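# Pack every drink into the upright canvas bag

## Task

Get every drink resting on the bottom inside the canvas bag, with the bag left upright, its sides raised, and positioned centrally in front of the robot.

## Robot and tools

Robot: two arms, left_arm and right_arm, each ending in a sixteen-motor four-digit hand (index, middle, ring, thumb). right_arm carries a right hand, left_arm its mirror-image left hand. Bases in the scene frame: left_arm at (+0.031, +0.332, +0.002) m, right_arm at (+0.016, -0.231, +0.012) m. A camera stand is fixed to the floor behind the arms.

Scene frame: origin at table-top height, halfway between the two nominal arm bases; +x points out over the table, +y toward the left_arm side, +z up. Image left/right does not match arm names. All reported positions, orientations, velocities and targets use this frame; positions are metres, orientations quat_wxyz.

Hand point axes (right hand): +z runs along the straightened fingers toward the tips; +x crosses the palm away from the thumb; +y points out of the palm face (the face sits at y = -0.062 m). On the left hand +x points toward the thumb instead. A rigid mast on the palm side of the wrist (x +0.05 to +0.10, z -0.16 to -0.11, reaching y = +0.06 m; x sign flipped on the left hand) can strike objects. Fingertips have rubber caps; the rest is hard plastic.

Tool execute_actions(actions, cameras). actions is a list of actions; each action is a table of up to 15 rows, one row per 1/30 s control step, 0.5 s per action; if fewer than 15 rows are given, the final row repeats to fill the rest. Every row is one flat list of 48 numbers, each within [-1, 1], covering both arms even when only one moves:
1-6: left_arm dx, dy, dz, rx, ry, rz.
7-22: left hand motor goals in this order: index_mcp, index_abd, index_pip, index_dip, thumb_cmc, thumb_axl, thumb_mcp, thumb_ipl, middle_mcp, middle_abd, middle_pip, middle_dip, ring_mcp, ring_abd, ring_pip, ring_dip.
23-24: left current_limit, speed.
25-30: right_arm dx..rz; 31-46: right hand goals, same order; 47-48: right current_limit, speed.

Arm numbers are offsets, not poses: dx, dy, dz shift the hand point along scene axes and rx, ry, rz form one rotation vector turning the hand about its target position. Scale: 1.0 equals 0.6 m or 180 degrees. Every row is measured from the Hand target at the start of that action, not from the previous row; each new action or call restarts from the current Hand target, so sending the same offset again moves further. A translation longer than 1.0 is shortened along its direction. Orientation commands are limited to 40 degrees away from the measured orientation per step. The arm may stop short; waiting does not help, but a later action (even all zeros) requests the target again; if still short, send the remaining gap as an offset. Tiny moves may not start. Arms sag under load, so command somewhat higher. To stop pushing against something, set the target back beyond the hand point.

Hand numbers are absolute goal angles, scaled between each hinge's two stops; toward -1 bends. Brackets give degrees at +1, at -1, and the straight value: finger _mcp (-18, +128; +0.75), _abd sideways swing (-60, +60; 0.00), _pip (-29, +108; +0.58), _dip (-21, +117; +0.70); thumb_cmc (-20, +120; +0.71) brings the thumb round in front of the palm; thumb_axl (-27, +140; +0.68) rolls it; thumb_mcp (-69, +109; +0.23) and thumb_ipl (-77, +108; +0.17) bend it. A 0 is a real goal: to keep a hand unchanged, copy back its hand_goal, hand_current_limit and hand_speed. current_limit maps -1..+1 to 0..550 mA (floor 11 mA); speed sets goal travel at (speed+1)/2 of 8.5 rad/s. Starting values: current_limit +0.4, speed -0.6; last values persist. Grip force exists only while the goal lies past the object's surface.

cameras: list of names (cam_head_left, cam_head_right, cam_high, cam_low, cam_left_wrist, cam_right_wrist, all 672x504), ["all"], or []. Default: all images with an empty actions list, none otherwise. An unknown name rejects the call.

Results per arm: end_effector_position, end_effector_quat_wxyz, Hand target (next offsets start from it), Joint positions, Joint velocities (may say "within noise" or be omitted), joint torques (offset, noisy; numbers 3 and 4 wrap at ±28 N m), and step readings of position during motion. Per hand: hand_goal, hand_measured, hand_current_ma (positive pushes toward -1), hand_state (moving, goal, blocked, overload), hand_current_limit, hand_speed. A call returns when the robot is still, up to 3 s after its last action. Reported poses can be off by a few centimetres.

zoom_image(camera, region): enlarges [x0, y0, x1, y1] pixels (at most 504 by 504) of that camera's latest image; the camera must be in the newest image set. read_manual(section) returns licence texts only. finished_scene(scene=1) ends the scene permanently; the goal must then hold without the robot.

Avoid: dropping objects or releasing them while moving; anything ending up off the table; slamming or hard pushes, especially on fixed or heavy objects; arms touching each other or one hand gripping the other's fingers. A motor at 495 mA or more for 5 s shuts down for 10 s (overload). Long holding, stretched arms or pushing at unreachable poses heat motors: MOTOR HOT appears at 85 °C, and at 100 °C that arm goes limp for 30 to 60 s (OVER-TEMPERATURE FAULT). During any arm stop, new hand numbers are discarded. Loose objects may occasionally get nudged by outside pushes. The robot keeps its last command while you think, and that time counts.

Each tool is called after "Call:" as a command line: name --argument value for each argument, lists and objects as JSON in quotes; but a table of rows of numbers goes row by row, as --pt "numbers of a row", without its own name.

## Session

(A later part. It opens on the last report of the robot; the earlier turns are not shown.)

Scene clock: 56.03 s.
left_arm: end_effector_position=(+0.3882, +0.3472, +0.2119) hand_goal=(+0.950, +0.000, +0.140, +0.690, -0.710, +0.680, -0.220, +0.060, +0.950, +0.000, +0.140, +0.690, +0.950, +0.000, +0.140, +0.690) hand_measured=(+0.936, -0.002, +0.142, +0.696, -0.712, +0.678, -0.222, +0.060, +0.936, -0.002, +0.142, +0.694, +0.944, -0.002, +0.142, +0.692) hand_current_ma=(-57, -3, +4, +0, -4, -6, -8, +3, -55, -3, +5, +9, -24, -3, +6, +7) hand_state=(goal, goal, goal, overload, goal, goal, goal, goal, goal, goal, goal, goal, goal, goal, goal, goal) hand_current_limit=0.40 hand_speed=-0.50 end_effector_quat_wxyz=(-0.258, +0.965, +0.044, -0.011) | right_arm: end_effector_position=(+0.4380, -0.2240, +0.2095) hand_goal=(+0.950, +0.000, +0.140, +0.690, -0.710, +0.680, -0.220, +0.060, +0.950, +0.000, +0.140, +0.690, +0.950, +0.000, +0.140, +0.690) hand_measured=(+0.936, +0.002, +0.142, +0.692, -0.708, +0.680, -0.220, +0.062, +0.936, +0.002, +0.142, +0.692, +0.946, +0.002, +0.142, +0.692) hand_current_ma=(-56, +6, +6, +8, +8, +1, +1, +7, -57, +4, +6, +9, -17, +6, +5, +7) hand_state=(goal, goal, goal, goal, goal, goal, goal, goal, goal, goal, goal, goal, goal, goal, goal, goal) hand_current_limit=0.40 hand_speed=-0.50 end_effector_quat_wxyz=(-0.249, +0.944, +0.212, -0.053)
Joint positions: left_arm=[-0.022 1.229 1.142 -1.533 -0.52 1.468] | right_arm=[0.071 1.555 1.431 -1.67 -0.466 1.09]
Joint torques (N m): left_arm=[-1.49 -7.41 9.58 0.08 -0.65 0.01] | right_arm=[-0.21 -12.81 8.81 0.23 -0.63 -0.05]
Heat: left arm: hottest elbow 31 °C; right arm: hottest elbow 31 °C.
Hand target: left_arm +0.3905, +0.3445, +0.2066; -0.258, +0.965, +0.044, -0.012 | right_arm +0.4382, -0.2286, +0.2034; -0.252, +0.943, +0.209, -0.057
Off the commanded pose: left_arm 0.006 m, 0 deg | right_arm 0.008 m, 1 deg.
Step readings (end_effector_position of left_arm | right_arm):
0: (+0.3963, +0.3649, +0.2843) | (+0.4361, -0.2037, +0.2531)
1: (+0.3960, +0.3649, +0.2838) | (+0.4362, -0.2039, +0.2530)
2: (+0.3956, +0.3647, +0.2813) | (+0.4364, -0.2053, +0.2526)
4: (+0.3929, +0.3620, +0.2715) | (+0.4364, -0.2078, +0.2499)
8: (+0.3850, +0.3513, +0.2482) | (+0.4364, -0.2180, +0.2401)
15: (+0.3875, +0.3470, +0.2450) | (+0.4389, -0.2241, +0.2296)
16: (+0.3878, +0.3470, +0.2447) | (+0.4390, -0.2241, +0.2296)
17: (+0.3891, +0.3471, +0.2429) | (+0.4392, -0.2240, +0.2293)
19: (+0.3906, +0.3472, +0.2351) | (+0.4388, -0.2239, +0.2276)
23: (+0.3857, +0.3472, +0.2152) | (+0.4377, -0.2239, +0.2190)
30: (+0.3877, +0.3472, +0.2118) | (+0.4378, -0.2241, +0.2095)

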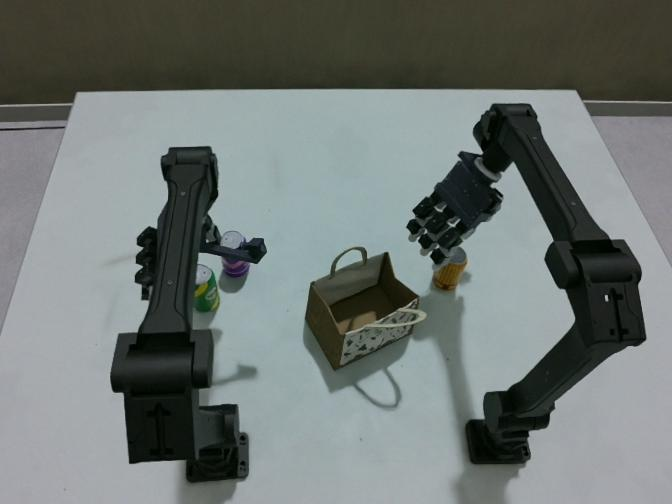

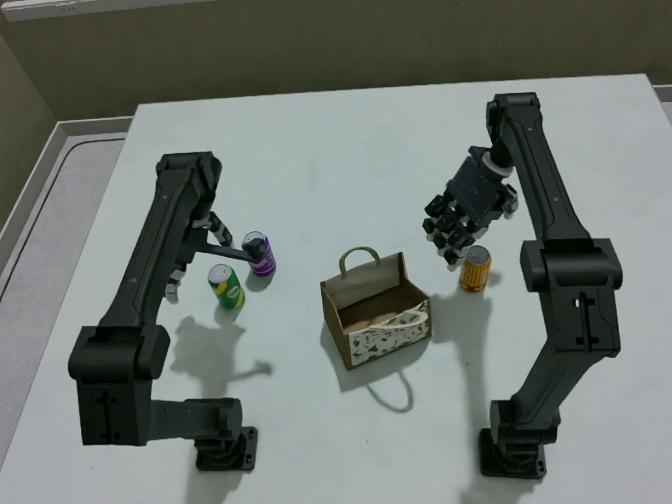

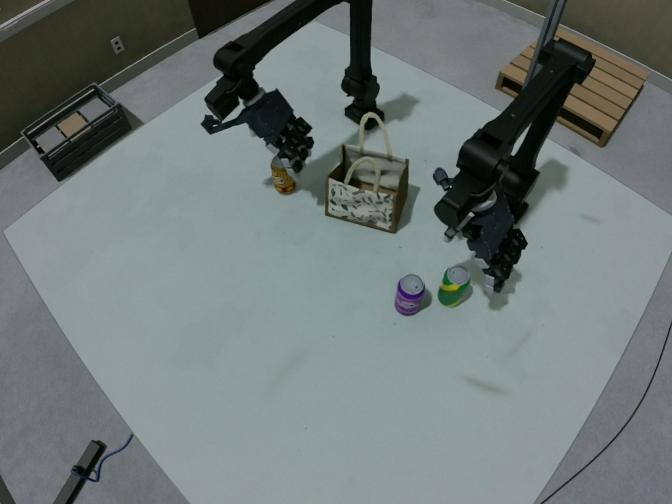

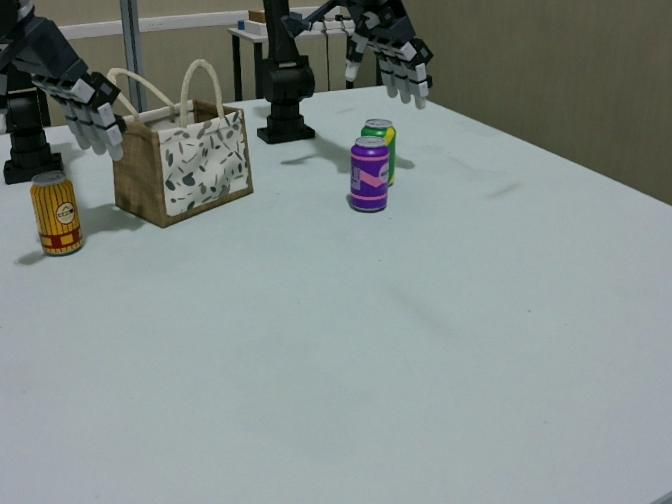

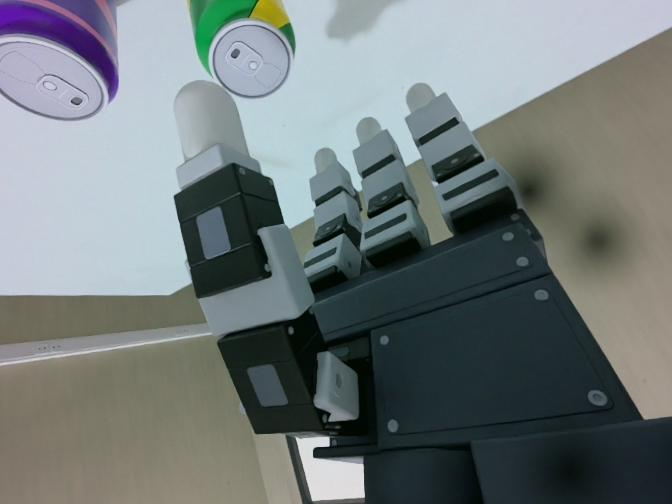

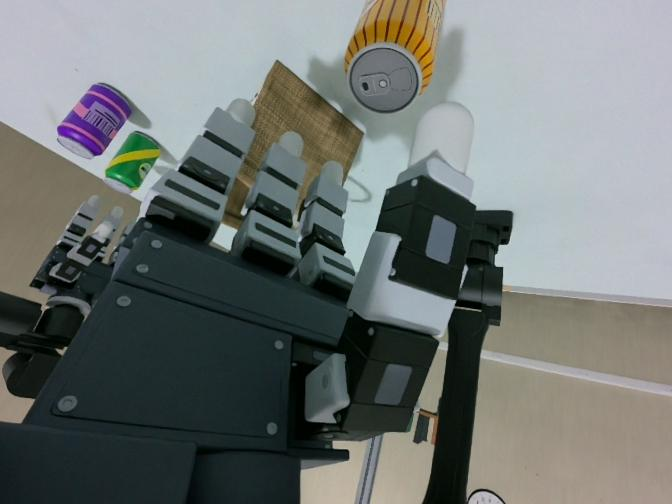

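Call:
execute_actions --actions '[[[0.010,-0.016,-0.065,0,0,0,0.95,0,0.14,0.69,-0.71,0.68,-0.22,0.06,0.95,0,0.14,0.69,0.95,0,0.14,0.69,0.4,-0.5,0.003,-0.0075,-0.065,0,0,0,0.95,0,0.14,0.69,-0.71,0.68,-0.22,0.06,0.95,0,0.14,0.69,0.95,0,0.14,0.69,0.4,-0.5]],[[0,0,-0.06,0,0,0,0.95,0,0.14,0.69,-0.71,0.68,-0.22,0.06,0.95,0,0.14,0.69,0.95,0,0.14,0.69,0.4,-0.5,0,0,-0.06,0,0,0,0.95,0,0.14,0.69,-0.71,0.68,-0.22,0.06,0.95,0,0.14,0.69,0.95,0,0.14,0.69,0.4,-0.5]]]' --cameras '["cam_left_wrist","cam_right_wrist","cam_low","cam_high"]'

Call:
zoom_image --camera "cam_low" --region '[0, 80, 200, 280]'

Call:
zoom_image --camera "cam_high" --region '[390, 180, 560, 330]'

Scene clock: 60.13 s.
left_arm: end_effector_position=(+0.3950, +0.3387, +0.1388) hand_goal=(+0.950, +0.000, +0.140, +0.690, -0.710, +0.680, -0.220, +0.060, +0.950, +0.000, +0.140, +0.690, +0.950, +0.000, +0.140, +0.690) hand_measured=(+0.936, -0.002, +0.142, +0.696, -0.712, +0.678, -0.222, +0.060, +0.936, -0.002, +0.142, +0.694, +0.944, -0.002, +0.142, +0.692) hand_current_ma=(-54, -3, +4, +0, -4, -6, -8, +3, -52, -3, +5, +9, -24, -3, +5, +7) hand_state=(goal, goal, goal, overload, goal, goal, goal, goal, goal, goal, goal, goal, goal, goal, goal, goal) hand_current_limit=0.40 hand_speed=-0.50 end_effector_quat_wxyz=(-0.258, +0.965, +0.046, -0.008) | right_arm: end_effector_position=(+0.4386, -0.2262, +0.1345) hand_goal=(+0.950, +0.000, +0.140, +0.690, -0.710, +0.680, -0.220, +0.060, +0.950, +0.000, +0.140, +0.690, +0.950, +0.000, +0.140, +0.690) hand_measured=(+0.936, +0.002, +0.142, +0.692, -0.708, +0.680, -0.220, +0.062, +0.936, +0.002, +0.142, +0.692, +0.946, +0.002, +0.142, +0.692) hand_current_ma=(-53, +6, +5, +8, +7, +1, +1, +7, -55, +4, +5, +9, -17, +6, +5, +7) hand_state=(goal, goal, goal, goal, goal, goal, goal, goal, goal, goal, goal, goal, goal, goal, goal, goal) hand_current_limit=0.40 hand_speed=-0.50 end_effector_quat_wxyz=(-0.251, +0.943, +0.213, -0.057)
Joint positions: left_arm=[-0.048 1.285 0.994 -1.34 -0.52 1.435] | right_arm=[0.065 1.607 1.289 -1.491 -0.467 1.078]
Joint torques (N m): left_arm=[-1.73 -7.36 9.22 0.18 -0.55 0.01] | right_arm=[-1.08 -12.92 8.47 0.55 -0.49 -0.02]
Heat: left arm: hottest elbow 31 °C; right arm: hottest elbow 31 °C.
Hand target: left_arm +0.3964, +0.3347, +0.1317; -0.258, +0.965, +0.044, -0.012 | right_arm +0.4399, -0.2330, +0.1285; -0.252, +0.943, +0.209, -0.057
Off the commanded pose: left_arm 0.008 m, 0 deg | right_arm 0.009 m, 0 deg.
Step readings (end_effector_position of left_arm | right_arm):
0: (+0.3882, +0.3472, +0.2119) | (+0.4380, -0.2240, +0.2095)
1: (+0.3884, +0.3471, +0.2116) | (+0.4379, -0.2240, +0.2092)
2: (+0.3895, +0.3465, +0.2100) | (+0.4384, -0.2243, +0.2071)
4: (+0.3918, +0.3449, +0.2026) | (+0.4393, -0.2245, +0.1997)
8: (+0.3898, +0.3405, +0.1829) | (+0.4351, -0.2253, +0.1792)
15: (+0.3935, +0.3386, +0.1743) | (+0.4375, -0.2262, +0.1698)
16: (+0.3938, +0.3386, +0.1741) | (+0.4379, -0.2262, +0.1696)
17: (+0.3950, +0.3386, +0.1726) | (+0.4390, -0.2262, +0.1676)
19: (+0.3966, +0.3386, +0.1655) | (+0.4409, -0.2262, +0.1611)
23: (+0.3924, +0.3388, +0.1466) | (+0.4369, -0.2262, +0.1437)
30: (+0.3944, +0.3387, +0.1388) | (+0.4382, -0.2262, +0.1345)
Images, in order (width x height): cam_high 672x504, cam_low 672x504, cam_left_wrist 672x504, cam_right_wrist 672x504.

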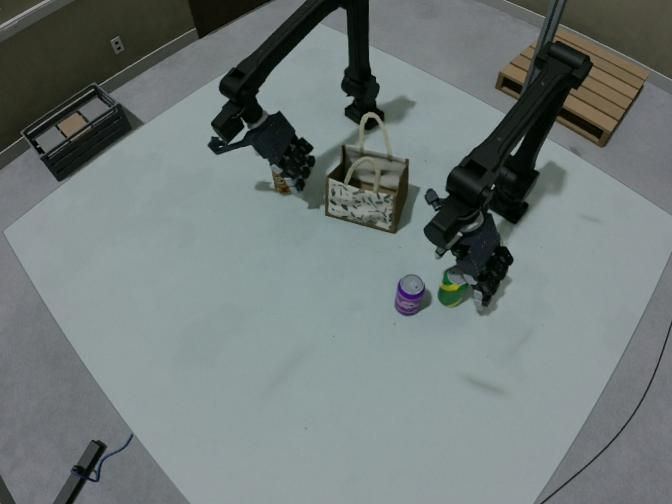

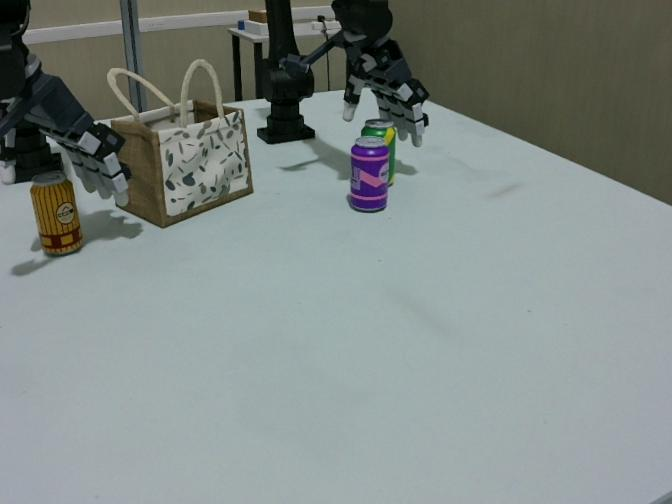

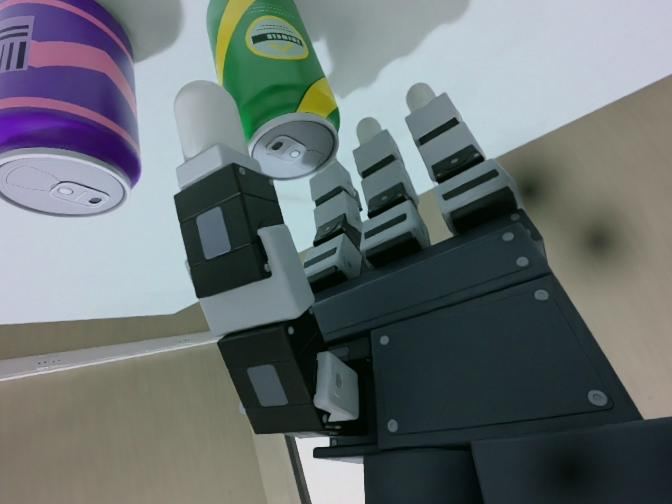

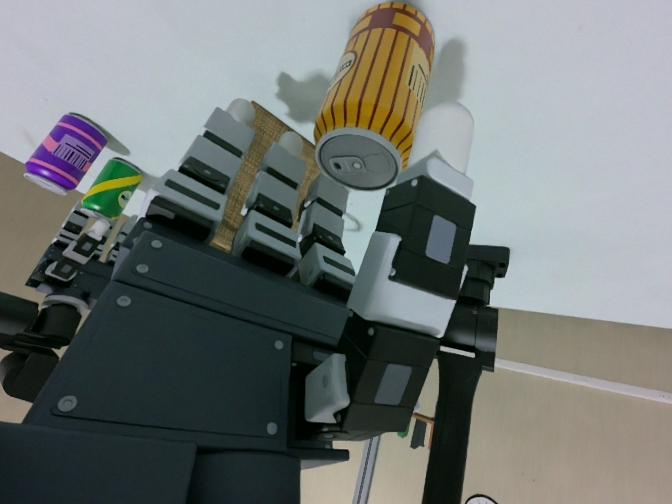

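Scaled by 2.520.

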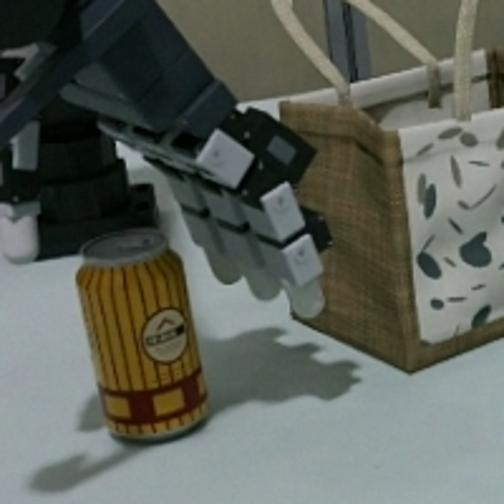

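Scaled by 2.965.

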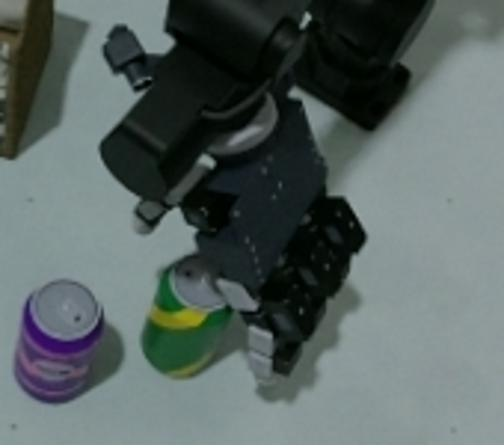

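Call:
execute_actions --actions '[[[0,0,-0.068,0,0,0,0.95,0,0.14,0.69,-0.71,0.68,-0.22,0.06,0.95,0,0.14,0.69,0.95,0,0.14,0.69,0.7,-0.8,0,0,-0.061,0,0,0,0.95,0,0.14,0.69,-0.71,0.68,-0.22,0.06,0.95,0,0.14,0.69,0.95,0,0.14,0.69,0.7,-0.8]],[[0,0,0,0,0,0,0.59,0,0.17,0.62,-0.71,0.68,-0.5,0,0.59,0,0.17,0.62,0.95,0,0.14,0.69,0.7,-0.8,0,0,0,0,0,0,0.59,0,0.17,0.62,-0.71,0.68,-0.5,0,0.59,0,0.17,0.62,0.95,0,0.14,0.69,0.7,-0.8]],[[0,0,0,0,0,0,0.59,0,0.17,0.62,-0.71,0.68,-0.73,-0.05,0.59,0,0.17,0.62,0.95,0,0.14,0.69,0.7,-0.8,0,0,0,0,0,0,0.59,0,0.17,0.62,-0.71,0.68,-0.73,-0.05,0.59,0,0.17,0.62,0.95,0,0.14,0.69,0.7,-0.8]]]' --cameras '["cam_left_wrist","cam_right_wrist","cam_low","cam_high","cam_head_right"]'

Scene clock: 63.70 s.
left_arm: end_effector_position=(+0.3953, +0.3379, +0.0972) hand_goal=(+0.590, +0.000, +0.170, +0.620, -0.710, +0.680, -0.730, -0.050, +0.590, +0.000, +0.170, +0.620, +0.950, +0.000, +0.140, +0.690) hand_measured=(+0.664, +0.000, +0.172, +0.696, -0.708, +0.682, -0.372, +0.026, +0.644, -0.006, +0.182, +0.624, +0.944, -0.002, +0.142, +0.692) hand_current_ma=(+340, -2, +5, +0, +4, +10, +468, +450, +236, -14, +46, +10, -24, -3, +5, +7) hand_state=(blocked, goal, goal, overload, goal, goal, blocked, blocked, blocked, goal, goal, goal, goal, goal, goal, goal) hand_current_limit=0.70 hand_speed=-0.80 end_effector_quat_wxyz=(-0.259, +0.965, +0.045, -0.009) | right_arm: end_effector_position=(+0.4394, -0.2268, +0.0971) hand_goal=(+0.590, +0.000, +0.170, +0.620, -0.710, +0.680, -0.730, -0.050, +0.590, +0.000, +0.170, +0.620, +0.950, +0.000, +0.140, +0.690) hand_measured=(+0.674, +0.004, +0.190, +0.624, -0.706, +0.684, -0.376, +0.016, +0.662, -0.006, +0.188, +0.624, +0.946, +0.002, +0.142, +0.692) hand_current_ma=(+395, +14, +77, +15, +11, +16, +468, +382, +329, -14, +70, +13, -17, +6, +5, +7) hand_state=(blocked, goal, blocked, goal, goal, goal, blocked, blocked, blocked, goal, goal, goal, goal, goal, goal, goal) hand_current_limit=0.70 hand_speed=-0.80 end_effector_quat_wxyz=(-0.253, +0.943, +0.211, -0.056)
Joint positions: left_arm=[-0.051 1.328 0.917 -1.221 -0.522 1.434] | right_arm=[0.061 1.643 1.23 -1.395 -0.472 1.077]
Joint torques (N m): left_arm=[-1.38 -7.65 8.96 0.18 -0.46 0.02] | right_arm=[-0.38 -13.57 8.28 0.34 -0.28 -0.03]
Heat: left arm: hottest elbow 31 °C; right arm: hottest elbow 31 °C.
Hand target: left_arm +0.3964, +0.3348, +0.0909; -0.258, +0.965, +0.044, -0.012 | right_arm +0.4400, -0.2331, +0.0919; -0.252, +0.943, +0.209, -0.057
Off the commanded pose: left_arm 0.007 m, 0 deg | right_arm 0.008 m, 0 deg.
Step readings (end_effector_position of left_arm | right_arm):
0: (+0.3951, +0.3387, +0.1388) | (+0.4386, -0.2262, +0.1345)
1: (+0.3952, +0.3387, +0.1385) | (+0.4387, -0.2262, +0.1343)
2: (+0.3962, +0.3387, +0.1370) | (+0.4397, -0.2262, +0.1324)
4: (+0.3979, +0.3387, +0.1293) | (+0.4417, -0.2261, +0.1264)
8: (+0.3933, +0.3388, +0.1081) | (+0.4383, -0.2262, +0.1089)
15: (+0.3945, +0.3387, +0.0971) | (+0.4383, -0.2262, +0.0972)
16: (+0.3948, +0.3387, +0.0971) | (+0.4385, -0.2262, +0.0972)
17: (+0.3950, +0.3387, +0.0971) | (+0.4386, -0.2262, +0.0972)
19: (+0.3951, +0.3387, +0.0971) | (+0.4386, -0.2262, +0.0972)
23: (+0.3952, +0.3387, +0.0971) | (+0.4386, -0.2262, +0.0972)
30: (+0.3953, +0.3372, +0.0971) | (+0.4394, -0.2275, +0.0970)
31: (+0.3953, +0.3376, +0.0971) | (+0.4394, -0.2272, +0.0970)
32: (+0.3953, +0.3378, +0.0972) | (+0.4394, -0.2269, +0.0971)
34: (+0.3953, +0.3379, +0.0972) | (+0.4394, -0.2268, +0.0971)
38: (+0.3953, +0.3379, +0.0972) | (+0.4394, -0.2268, +0.0971)
45: (+0.3953, +0.3379, +0.0972) | (+0.4394, -0.2268, +0.0971)
Images, in order (width x height): cam_head_right 672x504, cam_high 672x504, cam_low 672x504, cam_left_wrist 672x504, cam_right_wrist 672x504.

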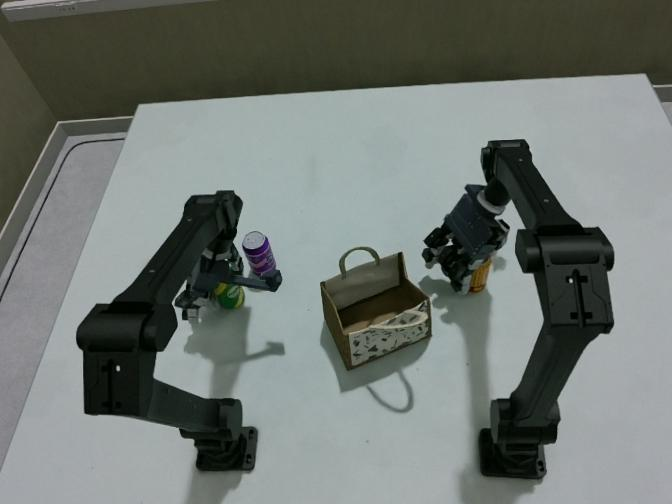

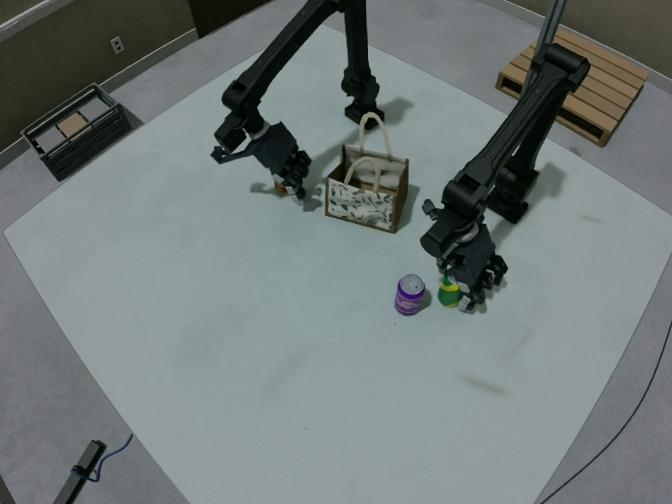

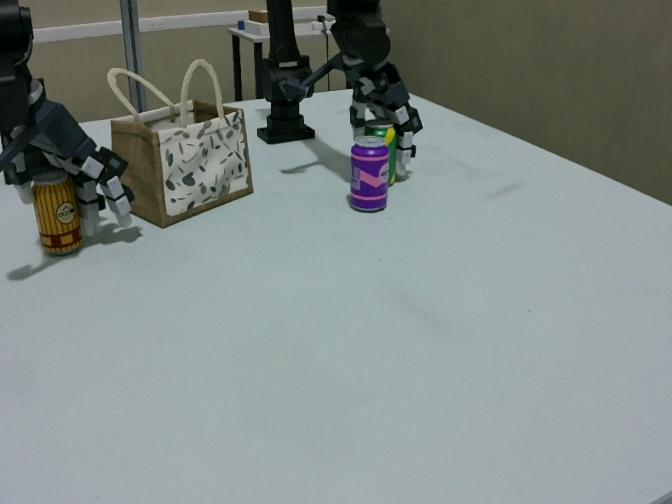

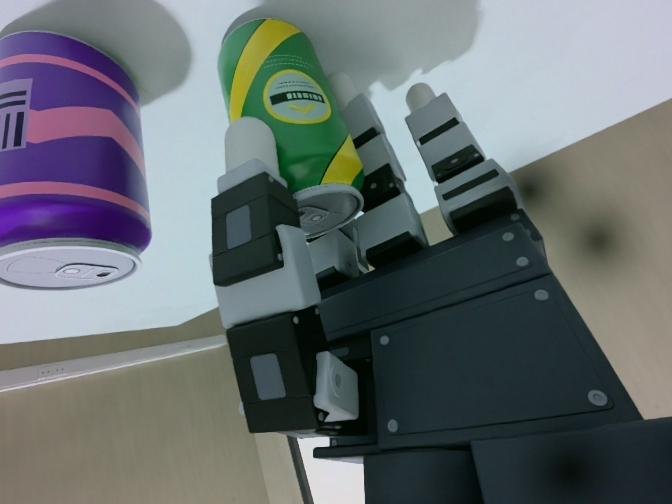

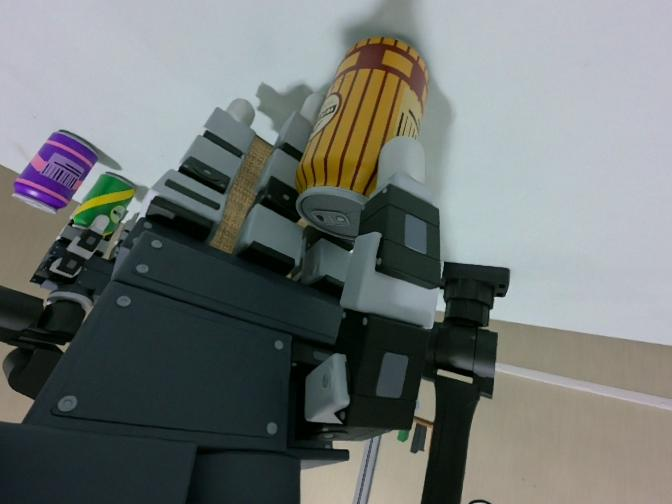

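Call:
execute_actions --actions '[[[0,0,0.03,0,0,0,0.59,0,0.17,0.62,-0.71,0.68,-0.73,-0.05,0.59,0,0.17,0.62,0.95,0,0.14,0.69,0.7,-0.8,0,0,0.03,0,0,0,0.59,0,0.17,0.62,-0.71,0.68,-0.73,-0.05,0.59,0,0.17,0.62,0.95,0,0.14,0.69,0.7,-0.8]],[[0,0,0.06,0,0,0,0.59,0,0.17,0.62,-0.71,0.68,-0.73,-0.05,0.59,0,0.17,0.62,0.95,0,0.14,0.69,0.7,-0.8,0,0,0.06,0,0,0,0.59,0,0.17,0.62,-0.71,0.68,-0.73,-0.05,0.59,0,0.17,0.62,0.95,0,0.14,0.69,0.7,-0.8]],[[0,0,0.08,0,0,0,0.59,0,0.17,0.62,-0.71,0.68,-0.73,-0.05,0.59,0,0.17,0.62,0.95,0,0.14,0.69,0.7,-0.8,0,0,0.08,0,0,0,0.59,0,0.17,0.62,-0.71,0.68,-0.73,-0.05,0.59,0,0.17,0.62,0.95,0,0.14,0.69,0.7,-0.8]]]' --cameras '["cam_left_wrist","cam_right_wrist","cam_low","cam_high"]'

Scene clock: 66.77 s.
left_arm: end_effector_position=(+0.3776, +0.3369, +0.1667) hand_goal=(+0.590, +0.000, +0.170, +0.620, -0.710, +0.680, -0.730, -0.050, +0.590, +0.000, +0.170, +0.620, +0.950, +0.000, +0.140, +0.690) hand_measured=(+0.654, +0.010, +0.178, +0.730, -0.704, +0.690, -0.372, +0.018, +0.592, -0.004, +0.176, +0.624, +0.944, -0.002, +0.142, +0.692) hand_current_ma=(+289, +30, +23, +0, +19, +42, +468, +393, +4, -11, +19, +10, -24, -3, +5, +7) hand_state=(blocked, goal, goal, overload, goal, goal, blocked, blocked, goal, goal, goal, goal, goal, goal, goal, goal) hand_current_limit=0.70 hand_speed=-0.80 end_effector_quat_wxyz=(-0.258, +0.965, +0.038, -0.042) | right_arm: end_effector_position=(+0.4252, -0.2277, +0.1808) hand_goal=(+0.590, +0.000, +0.170, +0.620, -0.710, +0.680, -0.730, -0.050, +0.590, +0.000, +0.170, +0.620, +0.950, +0.000, +0.140, +0.690) hand_measured=(+0.590, +0.004, +0.174, +0.624, -0.708, +0.682, -0.722, -0.046, +0.590, -0.002, +0.174, +0.624, +0.944, +0.002, +0.142, +0.692) hand_current_ma=(-3, +8, +9, +9, +8, +8, +39, +15, -2, -8, +9, +10, -18, +6, +5, +7) hand_state=(goal, goal, goal, goal, goal, goal, goal, goal, goal, goal, goal, goal, goal, goal, goal, goal) hand_current_limit=0.70 hand_speed=-0.80 end_effector_quat_wxyz=(-0.255, +0.942, +0.208, -0.073)
Joint positions: left_arm=[-0.051 1.268 1.057 -1.49 -0.514 1.431] | right_arm=[0.061 1.567 1.362 -1.64 -0.467 1.075]
Joint torques (N m): left_arm=[-1.38 -9.29 14.93 -0.69 -0.78 0.08] | right_arm=[-0.67 -13.39 13.15 -0.12 -0.42 -0.03]
Heat: left arm: hottest elbow 31 °C; right arm: hottest elbow 31 °C.
Hand target: left_arm +0.3964, +0.3348, +0.1927; -0.258, +0.965, +0.044, -0.012 | right_arm +0.4399, -0.2331, +0.1940; -0.252, +0.943, +0.209, -0.057
Off the commanded pose: left_arm 0.032 m, 4 deg | right_arm 0.021 m, 2 deg.
Step readings (end_effector_position of left_arm | right_arm):
0: (+0.3953, +0.3379, +0.0972) | (+0.4394, -0.2268, +0.0971)
1: (+0.3953, +0.3379, +0.0972) | (+0.4394, -0.2268, +0.0971)
2: (+0.3950, +0.3379, +0.0972) | (+0.4389, -0.2268, +0.0971)
4: (+0.3927, +0.3380, +0.0970) | (+0.4372, -0.2268, +0.0974)
8: (+0.3891, +0.3381, +0.0971) | (+0.4337, -0.2268, +0.0984)
15: (+0.3876, +0.3382, +0.0973) | (+0.4319, -0.2268, +0.0989)
16: (+0.3874, +0.3382, +0.0976) | (+0.4315, -0.2268, +0.0991)
17: (+0.3862, +0.3382, +0.0987) | (+0.4301, -0.2268, +0.0998)
19: (+0.3816, +0.3379, +0.1021) | (+0.4240, -0.2270, +0.1027)
23: (+0.3730, +0.3374, +0.1068) | (+0.4160, -0.2275, +0.1102)
30: (+0.3720, +0.3375, +0.1123) | (+0.4209, -0.2277, +0.1260)
31: (+0.3724, +0.3375, +0.1134) | (+0.4210, -0.2277, +0.1270)
32: (+0.3719, +0.3373, +0.1154) | (+0.4202, -0.2277, +0.1294)
34: (+0.3697, +0.3372, +0.1238) | (+0.4178, -0.2277, +0.1375)
38: (+0.3726, +0.3371, +0.1477) | (+0.4213, -0.2277, +0.1602)
45: (+0.3796, +0.3369, +0.1668) | (+0.4262, -0.2277, +0.1806)
Images, in order (width x height): cam_high 672x504, cam_low 672x504, cam_left_wrist 672x504, cam_right_wrist 672x504.

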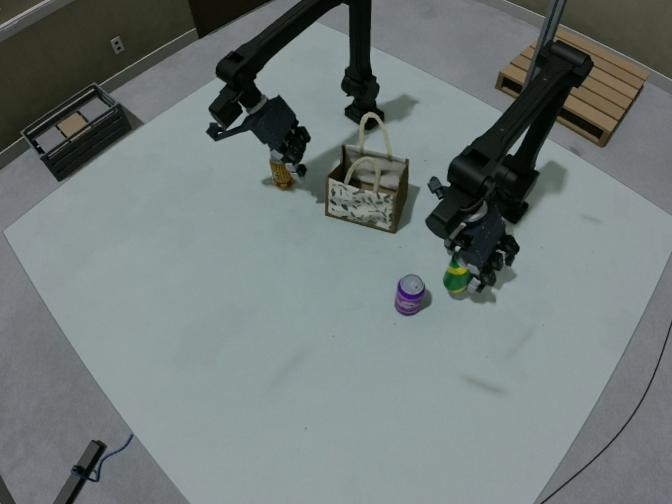

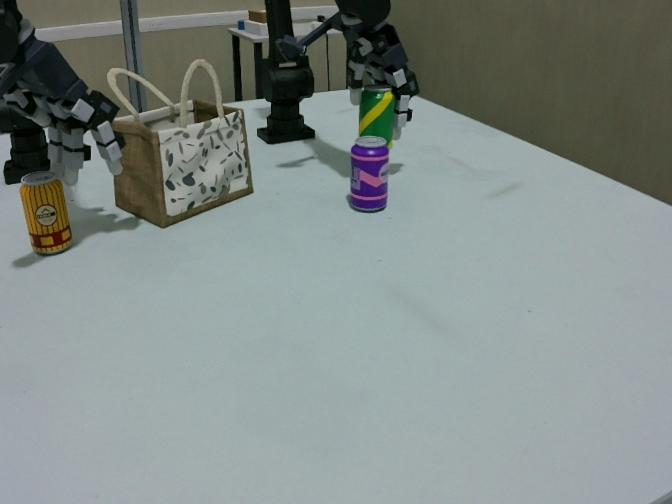

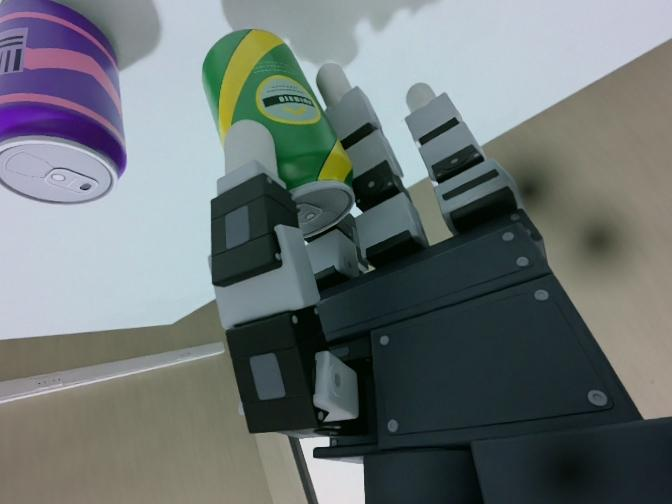

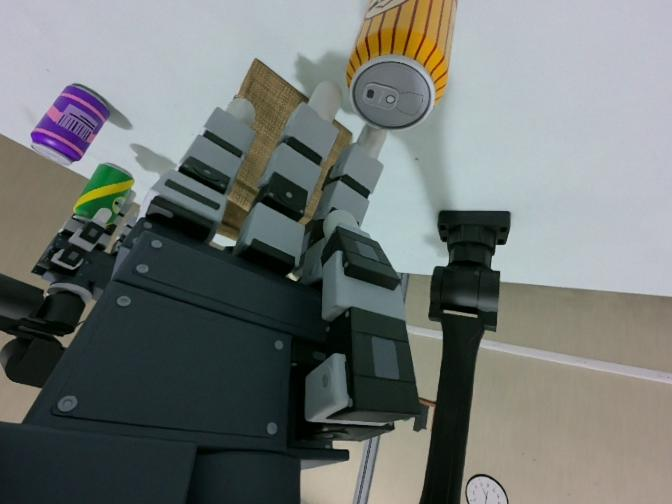

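Call:
execute_actions --actions '[[[0,0,0.03,0,0,0,0.59,0,0.17,0.62,-0.71,0.68,-0.73,-0.05,0.45,0,0.17,0.55,0.95,0,0.14,0.69,0.79,-0.8,0,0,0.02,0,0,0,0.95,0,0.14,0.69,-0.71,0.68,-0.22,0.06,0.95,0,0.14,0.69,0.95,0,0.14,0.69,0.7,-0.5]],[[0,0,0,0,0,0,0.59,0,0.17,0.62,-0.71,0.68,-0.73,-0.05,0.45,0,0.17,0.55,0.95,0,0.14,0.69,0.79,-0.8,0,0,0,0,0,0,0.95,0,0.14,0.69,-0.71,0.68,-0.22,0.06,0.95,0,0.14,0.69,0.95,0,0.14,0.69,0.7,-0.5]]]' --cameras '["cam_head_left","cam_left_wrist","cam_right_wrist"]'

Call:
zoom_image --camera "cam_head_left" --region '[380, 150, 530, 310]'

Call:
zoom_image --camera "cam_right_wrist" --region '[300, 0, 520, 165]'

Scene clock: 71.50 s.
left_arm: end_effector_position=(+0.3767, +0.3370, +0.1802) hand_goal=(+0.590, +0.000, +0.170, +0.620, -0.710, +0.680, -0.730, -0.050, +0.450, +0.000, +0.170, +0.550, +0.950, +0.000, +0.140, +0.690) hand_measured=(+0.644, +0.010, +0.178, +0.744, -0.698, +0.700, -0.372, +0.018, +0.506, -0.010, +0.176, +0.554, +0.944, -0.002, +0.142, +0.692) hand_current_ma=(+242, +30, +25, +0, +41, +88, +492, +393, +243, -28, +21, +11, -24, -3, +5, +7) hand_state=(blocked, goal, goal, overload, goal, goal, blocked, blocked, blocked, goal, goal, goal, goal, goal, goal, goal) hand_current_limit=0.79 hand_speed=-0.80 end_effector_quat_wxyz=(-0.258, +0.964, +0.036, -0.048) | right_arm: end_effector_position=(+0.4244, -0.2278, +0.1879) hand_goal=(+0.950, +0.000, +0.140, +0.690, -0.710, +0.680, -0.220, +0.060, +0.950, +0.000, +0.140, +0.690, +0.950, +0.000, +0.140, +0.690) hand_measured=(+0.934, +0.004, +0.142, +0.688, -0.708, +0.682, -0.224, +0.058, +0.934, -0.002, +0.142, +0.688, +0.944, +0.002, +0.142, +0.692) hand_current_ma=(-61, +8, +6, -9, +8, +8, -20, -7, -62, -8, +6, -9, -18, +6, +5, +7) hand_state=(goal, goal, goal, goal, goal, goal, goal, goal, goal, goal, goal, goal, goal, goal, goal, goal) hand_current_limit=0.70 hand_speed=-0.50 end_effector_quat_wxyz=(-0.255, +0.941, +0.207, -0.077)
Joint positions: left_arm=[-0.051 1.268 1.093 -1.539 -0.514 1.431] | right_arm=[0.061 1.567 1.379 -1.666 -0.467 1.075]
Joint torques (N m): left_arm=[-1.38 -10.05 15.64 -0.72 -0.77 0.08] | right_arm=[-1.14 -13.68 13.52 -0.13 -0.48 0.01]
Heat: left arm: hottest elbow 31 °C; right arm: hottest elbow 31 °C.
Hand target: left_arm +0.3963, +0.3348, +0.2107; -0.258, +0.965, +0.044, -0.012 | right_arm +0.4399, -0.2331, +0.2059; -0.252, +0.943, +0.209, -0.057
Off the commanded pose: left_arm 0.036 m, 4 deg | right_arm 0.024 m, 2 deg.
joint sent to its limit (right arm) — joint 4 (wrist pitch), lower limit. The joint targets still meet the commanded pose.
Step readings (end_effector_position of left_arm | right_arm):
0: (+0.3776, +0.3369, +0.1667) | (+0.4252, -0.2277, +0.1808)
1: (+0.3774, +0.3369, +0.1668) | (+0.4251, -0.2277, +0.1808)
2: (+0.3769, +0.3370, +0.1672) | (+0.4247, -0.2278, +0.1810)
4: (+0.3746, +0.3370, +0.1693) | (+0.4232, -0.2278, +0.1824)
8: (+0.3747, +0.3370, +0.1755) | (+0.4234, -0.2278, +0.1861)
15: (+0.3774, +0.3369, +0.1802) | (+0.4244, -0.2278, +0.1879)
16: (+0.3772, +0.3370, +0.1802) | (+0.4244, -0.2278, +0.1879)
17: (+0.3770, +0.3370, +0.1802) | (+0.4244, -0.2278, +0.1879)
19: (+0.3768, +0.3370, +0.1802) | (+0.4244, -0.2278, +0.1879)
23: (+0.3768, +0.3370, +0.1802) | (+0.4244, -0.2278, +0.1879)
30: (+0.3767, +0.3370, +0.1802) | (+0.4244, -0.2278, +0.1879)
Images, in order (width x height): cam_head_left 672x504, cam_left_wrist 672x504, cam_right_wrist 672x504.

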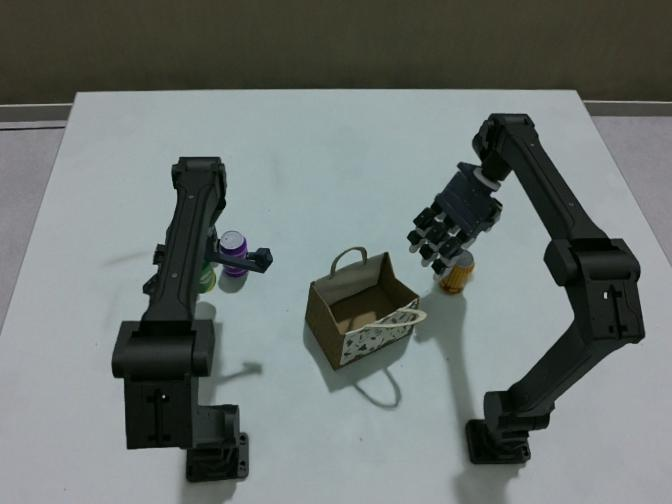

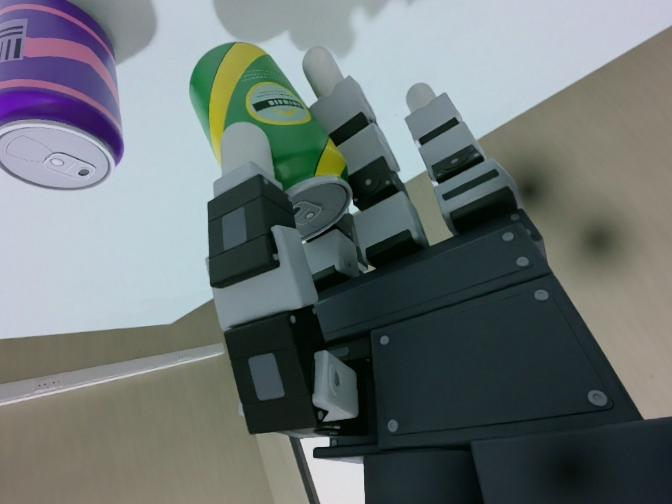

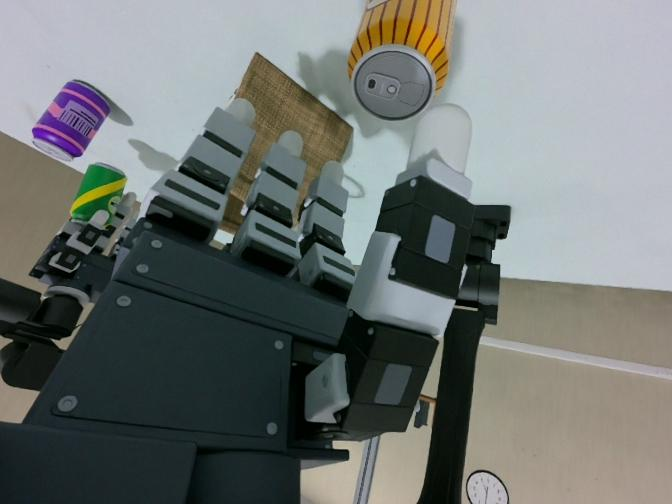

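Scaled by 3.150.

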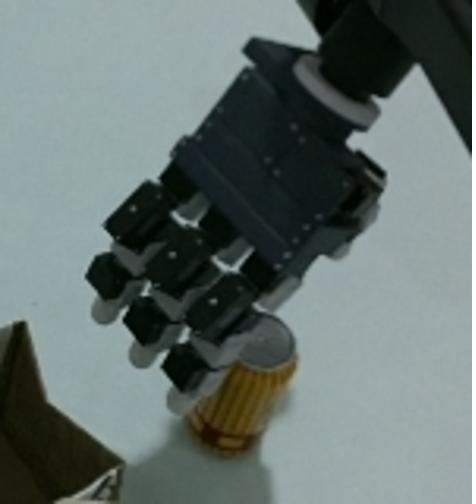

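Scaled by 2.291.

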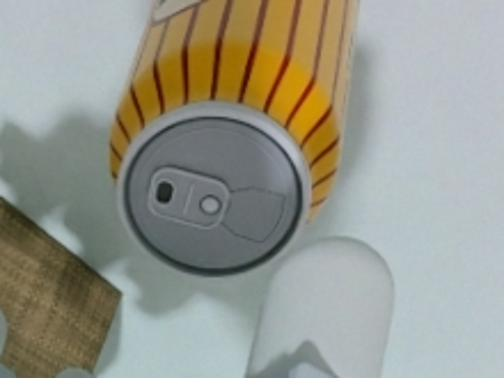

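Call:
execute_actions --actions '[[[0,0,0,0,0,0,0.59,0,0.17,0.62,-0.71,0.68,-0.73,-0.05,0.45,0,0.17,0.55,0.95,0,0.14,0.69,0.79,-0.8,-0.013,-0.031,-0.06,0,0,0,0.95,0,0.14,0.69,-0.71,0.68,-0.22,0.06,0.95,0,0.14,0.69,0.95,0,0.14,0.69,0.7,-0.5]],[[0,0,0,0,0,0,0.59,0,0.17,0.62,-0.71,0.68,-0.73,-0.05,0.45,0,0.17,0.55,0.95,0,0.14,0.69,0.79,-0.8,0,0,-0.065,0,0,0,0.95,0,0.14,0.69,-0.71,0.68,-0.22,0.06,0.95,0,0.14,0.69,0.95,0,0.14,0.69,0.7,-0.5]]]' --cameras '["cam_low","cam_left_wrist","cam_right_wrist"]'

Call:
zoom_image --camera "cam_low" --region '[0, 80, 200, 280]'

Call:
zoom_image --camera "cam_right_wrist" --region '[270, 60, 490, 225]'

Scene clock: 73.67 s.
left_arm: end_effector_position=(+0.3767, +0.3370, +0.1802) hand_goal=(+0.590, +0.000, +0.170, +0.620, -0.710, +0.680, -0.730, -0.050, +0.450, +0.000, +0.170, +0.550, +0.950, +0.000, +0.140, +0.690) hand_measured=(+0.644, +0.010, +0.178, +0.744, -0.698, +0.700, -0.372, +0.018, +0.506, -0.010, +0.176, +0.554, +0.944, -0.002, +0.142, +0.692) hand_current_ma=(+242, +30, +25, +0, +41, +88, +492, +393, +243, -28, +21, +11, -24, -3, +5, +7) hand_state=(blocked, goal, goal, overload, goal, goal, blocked, blocked, blocked, goal, goal, goal, goal, goal, goal, goal) hand_current_limit=0.79 hand_speed=-0.80 end_effector_quat_wxyz=(-0.258, +0.964, +0.036, -0.048) | right_arm: end_effector_position=(+0.4309, -0.2474, +0.1365) hand_goal=(+0.950, +0.000, +0.140, +0.690, -0.710, +0.680, -0.220, +0.060, +0.950, +0.000, +0.140, +0.690, +0.950, +0.000, +0.140, +0.690) hand_measured=(+0.936, +0.002, +0.142, +0.688, -0.708, +0.682, -0.224, +0.058, +0.936, -0.002, +0.142, +0.688, +0.944, +0.002, +0.142, +0.692) hand_current_ma=(-54, +8, +5, -9, +7, +7, -19, -7, -56, -7, +5, -9, -18, +6, +5, +7) hand_state=(goal, goal, goal, goal, goal, goal, goal, goal, goal, goal, goal, goal, goal, goal, goal, goal) hand_current_limit=0.70 hand_speed=-0.50 end_effector_quat_wxyz=(-0.251, +0.943, +0.209, -0.056)
Joint positions: left_arm=[-0.051 1.268 1.093 -1.539 -0.514 1.431] | right_arm=[0.016 1.591 1.275 -1.513 -0.457 1.033]
Joint torques (N m): left_arm=[-1.38 -9.99 15.64 -0.69 -0.77 0.08] | right_arm=[-0.62 -13.27 8.43 0.34 -0.44 -0.05]
Heat: left arm: hottest elbow 32 °C; right arm: hottest elbow 32 °C.
Hand target: left_arm +0.3963, +0.3348, +0.2107; -0.258, +0.965, +0.044, -0.012 | right_arm +0.4322, -0.2517, +0.1309; -0.252, +0.943, +0.209, -0.056
Off the commanded pose: left_arm 0.036 m, 4 deg | right_arm 0.007 m, 0 deg.
Step readings (end_effector_position of left_arm | right_arm):
0: (+0.3767, +0.3370, +0.1802) | (+0.4244, -0.2278, +0.1879)
1: (+0.3767, +0.3370, +0.1802) | (+0.4244, -0.2278, +0.1879)
2: (+0.3767, +0.3370, +0.1802) | (+0.4250, -0.2283, +0.1878)
4: (+0.3767, +0.3370, +0.1802) | (+0.4292, -0.2312, +0.1867)
8: (+0.3767, +0.3370, +0.1802) | (+0.4322, -0.2415, +0.1803)
15: (+0.3767, +0.3370, +0.1802) | (+0.4307, -0.2475, +0.1752)
16: (+0.3767, +0.3370, +0.1802) | (+0.4310, -0.2475, +0.1747)
17: (+0.3767, +0.3370, +0.1802) | (+0.4320, -0.2476, +0.1726)
19: (+0.3767, +0.3370, +0.1802) | (+0.4336, -0.2476, +0.1646)
23: (+0.3767, +0.3370, +0.1802) | (+0.4286, -0.2474, +0.1456)
30: (+0.3767, +0.3370, +0.1802) | (+0.4305, -0.2474, +0.1365)
Images, in order (width x height): cam_low 672x504, cam_left_wrist 672x504, cam_right_wrist 672x504.

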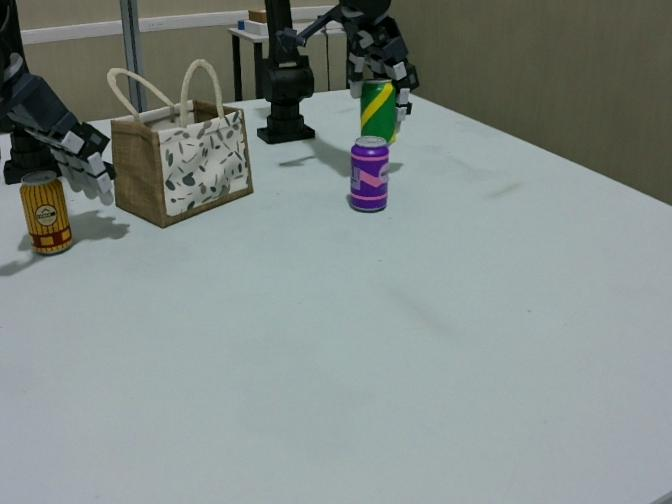

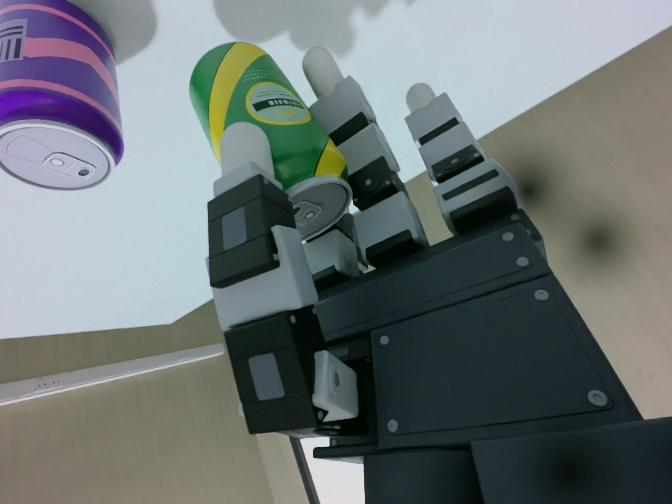

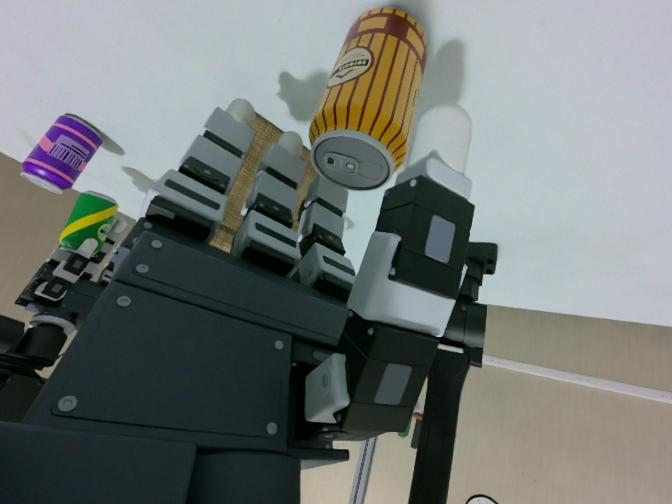

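Scaled by 2.520.

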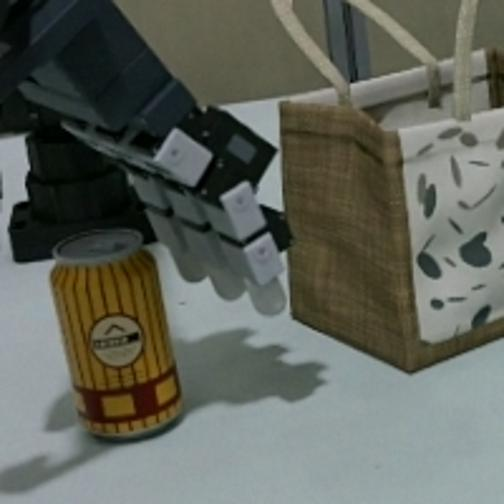

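Scaled by 2.291.

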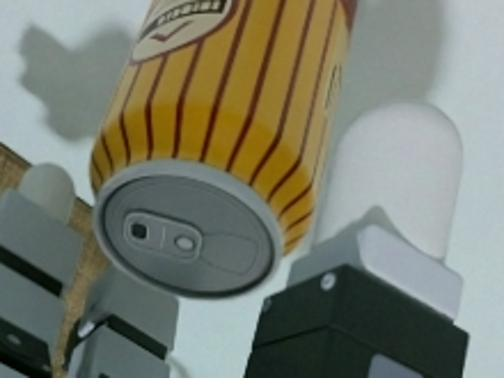

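Call:
execute_actions --actions '[[[0,0,0,0,0,0,0.59,0,0.17,0.62,-0.71,0.68,-0.73,-0.05,0.45,0,0.17,0.55,0.95,0,0.14,0.69,0.79,-0.8,0,0,-0.085,0,0,0,0.95,0,0.14,0.69,-0.71,0.68,-0.22,0.06,0.95,0,0.14,0.69,0.95,0,0.14,0.69,0.79,-0.5]],[[0,0,0,0,0,0,0.59,0,0.17,0.62,-0.71,0.68,-0.73,-0.05,0.45,0,0.17,0.55,0.95,0,0.14,0.69,0.79,-0.8,0.005,0,0.05,0,0,0,0.95,0,0.14,0.69,-0.71,0.68,-0.22,0.06,0.95,0,0.14,0.69,0.95,0,0.14,0.69,0.79,-0.5]]]'

Scene clock: 75.77 s.
left_arm: end_effector_position=(+0.3767, +0.3370, +0.1802) hand_goal=(+0.590, +0.000, +0.170, +0.620, -0.710, +0.680, -0.730, -0.050, +0.450, +0.000, +0.170, +0.550, +0.950, +0.000, +0.140, +0.690) hand_measured=(+0.644, +0.010, +0.178, +0.744, -0.698, +0.700, -0.372, +0.018, +0.506, -0.010, +0.176, +0.554, +0.944, -0.002, +0.142, +0.692) hand_current_ma=(+242, +30, +25, +0, +41, +88, +492, +393, +243, -28, +21, +11, -24, -3, +5, +7) hand_state=(blocked, goal, goal, overload, goal, goal, blocked, blocked, blocked, goal, goal, goal, goal, goal, goal, goal) hand_current_limit=0.79 hand_speed=-0.80 end_effector_quat_wxyz=(-0.258, +0.964, +0.036, -0.048) | right_arm: end_effector_position=(+0.4149, -0.2466, +0.0904) hand_goal=(+0.950, +0.000, +0.140, +0.690, -0.710, +0.680, -0.220, +0.060, +0.950, +0.000, +0.140, +0.690, +0.950, +0.000, +0.140, +0.690) hand_measured=(+0.938, +0.002, +0.142, +0.688, -0.708, +0.682, -0.224, +0.058, +0.938, -0.002, +0.142, +0.688, +0.944, +0.002, +0.142, +0.692) hand_current_ma=(-44, +8, +5, -9, +7, +7, -19, -7, -43, -6, +5, -9, -19, +6, +5, +7) hand_state=(goal, goal, goal, goal, goal, goal, goal, goal, goal, goal, goal, goal, goal, goal, goal, goal) hand_current_limit=0.79 hand_speed=-0.50 end_effector_quat_wxyz=(-0.259, +0.941, +0.202, -0.083)
Joint positions: left_arm=[-0.051 1.268 1.093 -1.539 -0.514 1.431] | right_arm=[0.016 1.636 1.192 -1.442 -0.458 1.032]
Joint torques (N m): left_arm=[-1.44 -9.99 15.62 -0.7 -0.77 0.08] | right_arm=[-0.56 -14.39 12.41 -0.36 -0.36 0]
Heat: left arm: hottest elbow 32 °C; right arm: hottest elbow 32 °C.
Hand target: left_arm +0.3963, +0.3348, +0.2107; -0.258, +0.965, +0.044, -0.012 | right_arm +0.4350, -0.2517, +0.1099; -0.252, +0.943, +0.209, -0.057
Off the commanded pose: left_arm 0.036 m, 4 deg | right_arm 0.029 m, 3 deg.
Step readings (end_effector_position of left_arm | right_arm):
0: (+0.3767, +0.3370, +0.1802) | (+0.4309, -0.2474, +0.1365)
1: (+0.3767, +0.3370, +0.1802) | (+0.4311, -0.2475, +0.1360)
2: (+0.3767, +0.3370, +0.1802) | (+0.4322, -0.2475, +0.1336)
4: (+0.3767, +0.3370, +0.1802) | (+0.4346, -0.2476, +0.1245)
8: (+0.3767, +0.3370, +0.1802) | (+0.4296, -0.2474, +0.1001)
15: (+0.3767, +0.3370, +0.1802) | (+0.4282, -0.2470, +0.0841)
16: (+0.3767, +0.3370, +0.1802) | (+0.4282, -0.2470, +0.0841)
17: (+0.3767, +0.3370, +0.1802) | (+0.4277, -0.2470, +0.0842)
19: (+0.3767, +0.3370, +0.1802) | (+0.4243, -0.2469, +0.0850)
23: (+0.3767, +0.3370, +0.1802) | (+0.4177, -0.2465, +0.0869)
30: (+0.3767, +0.3370, +0.1802) | (+0.4151, -0.2466, +0.0902)


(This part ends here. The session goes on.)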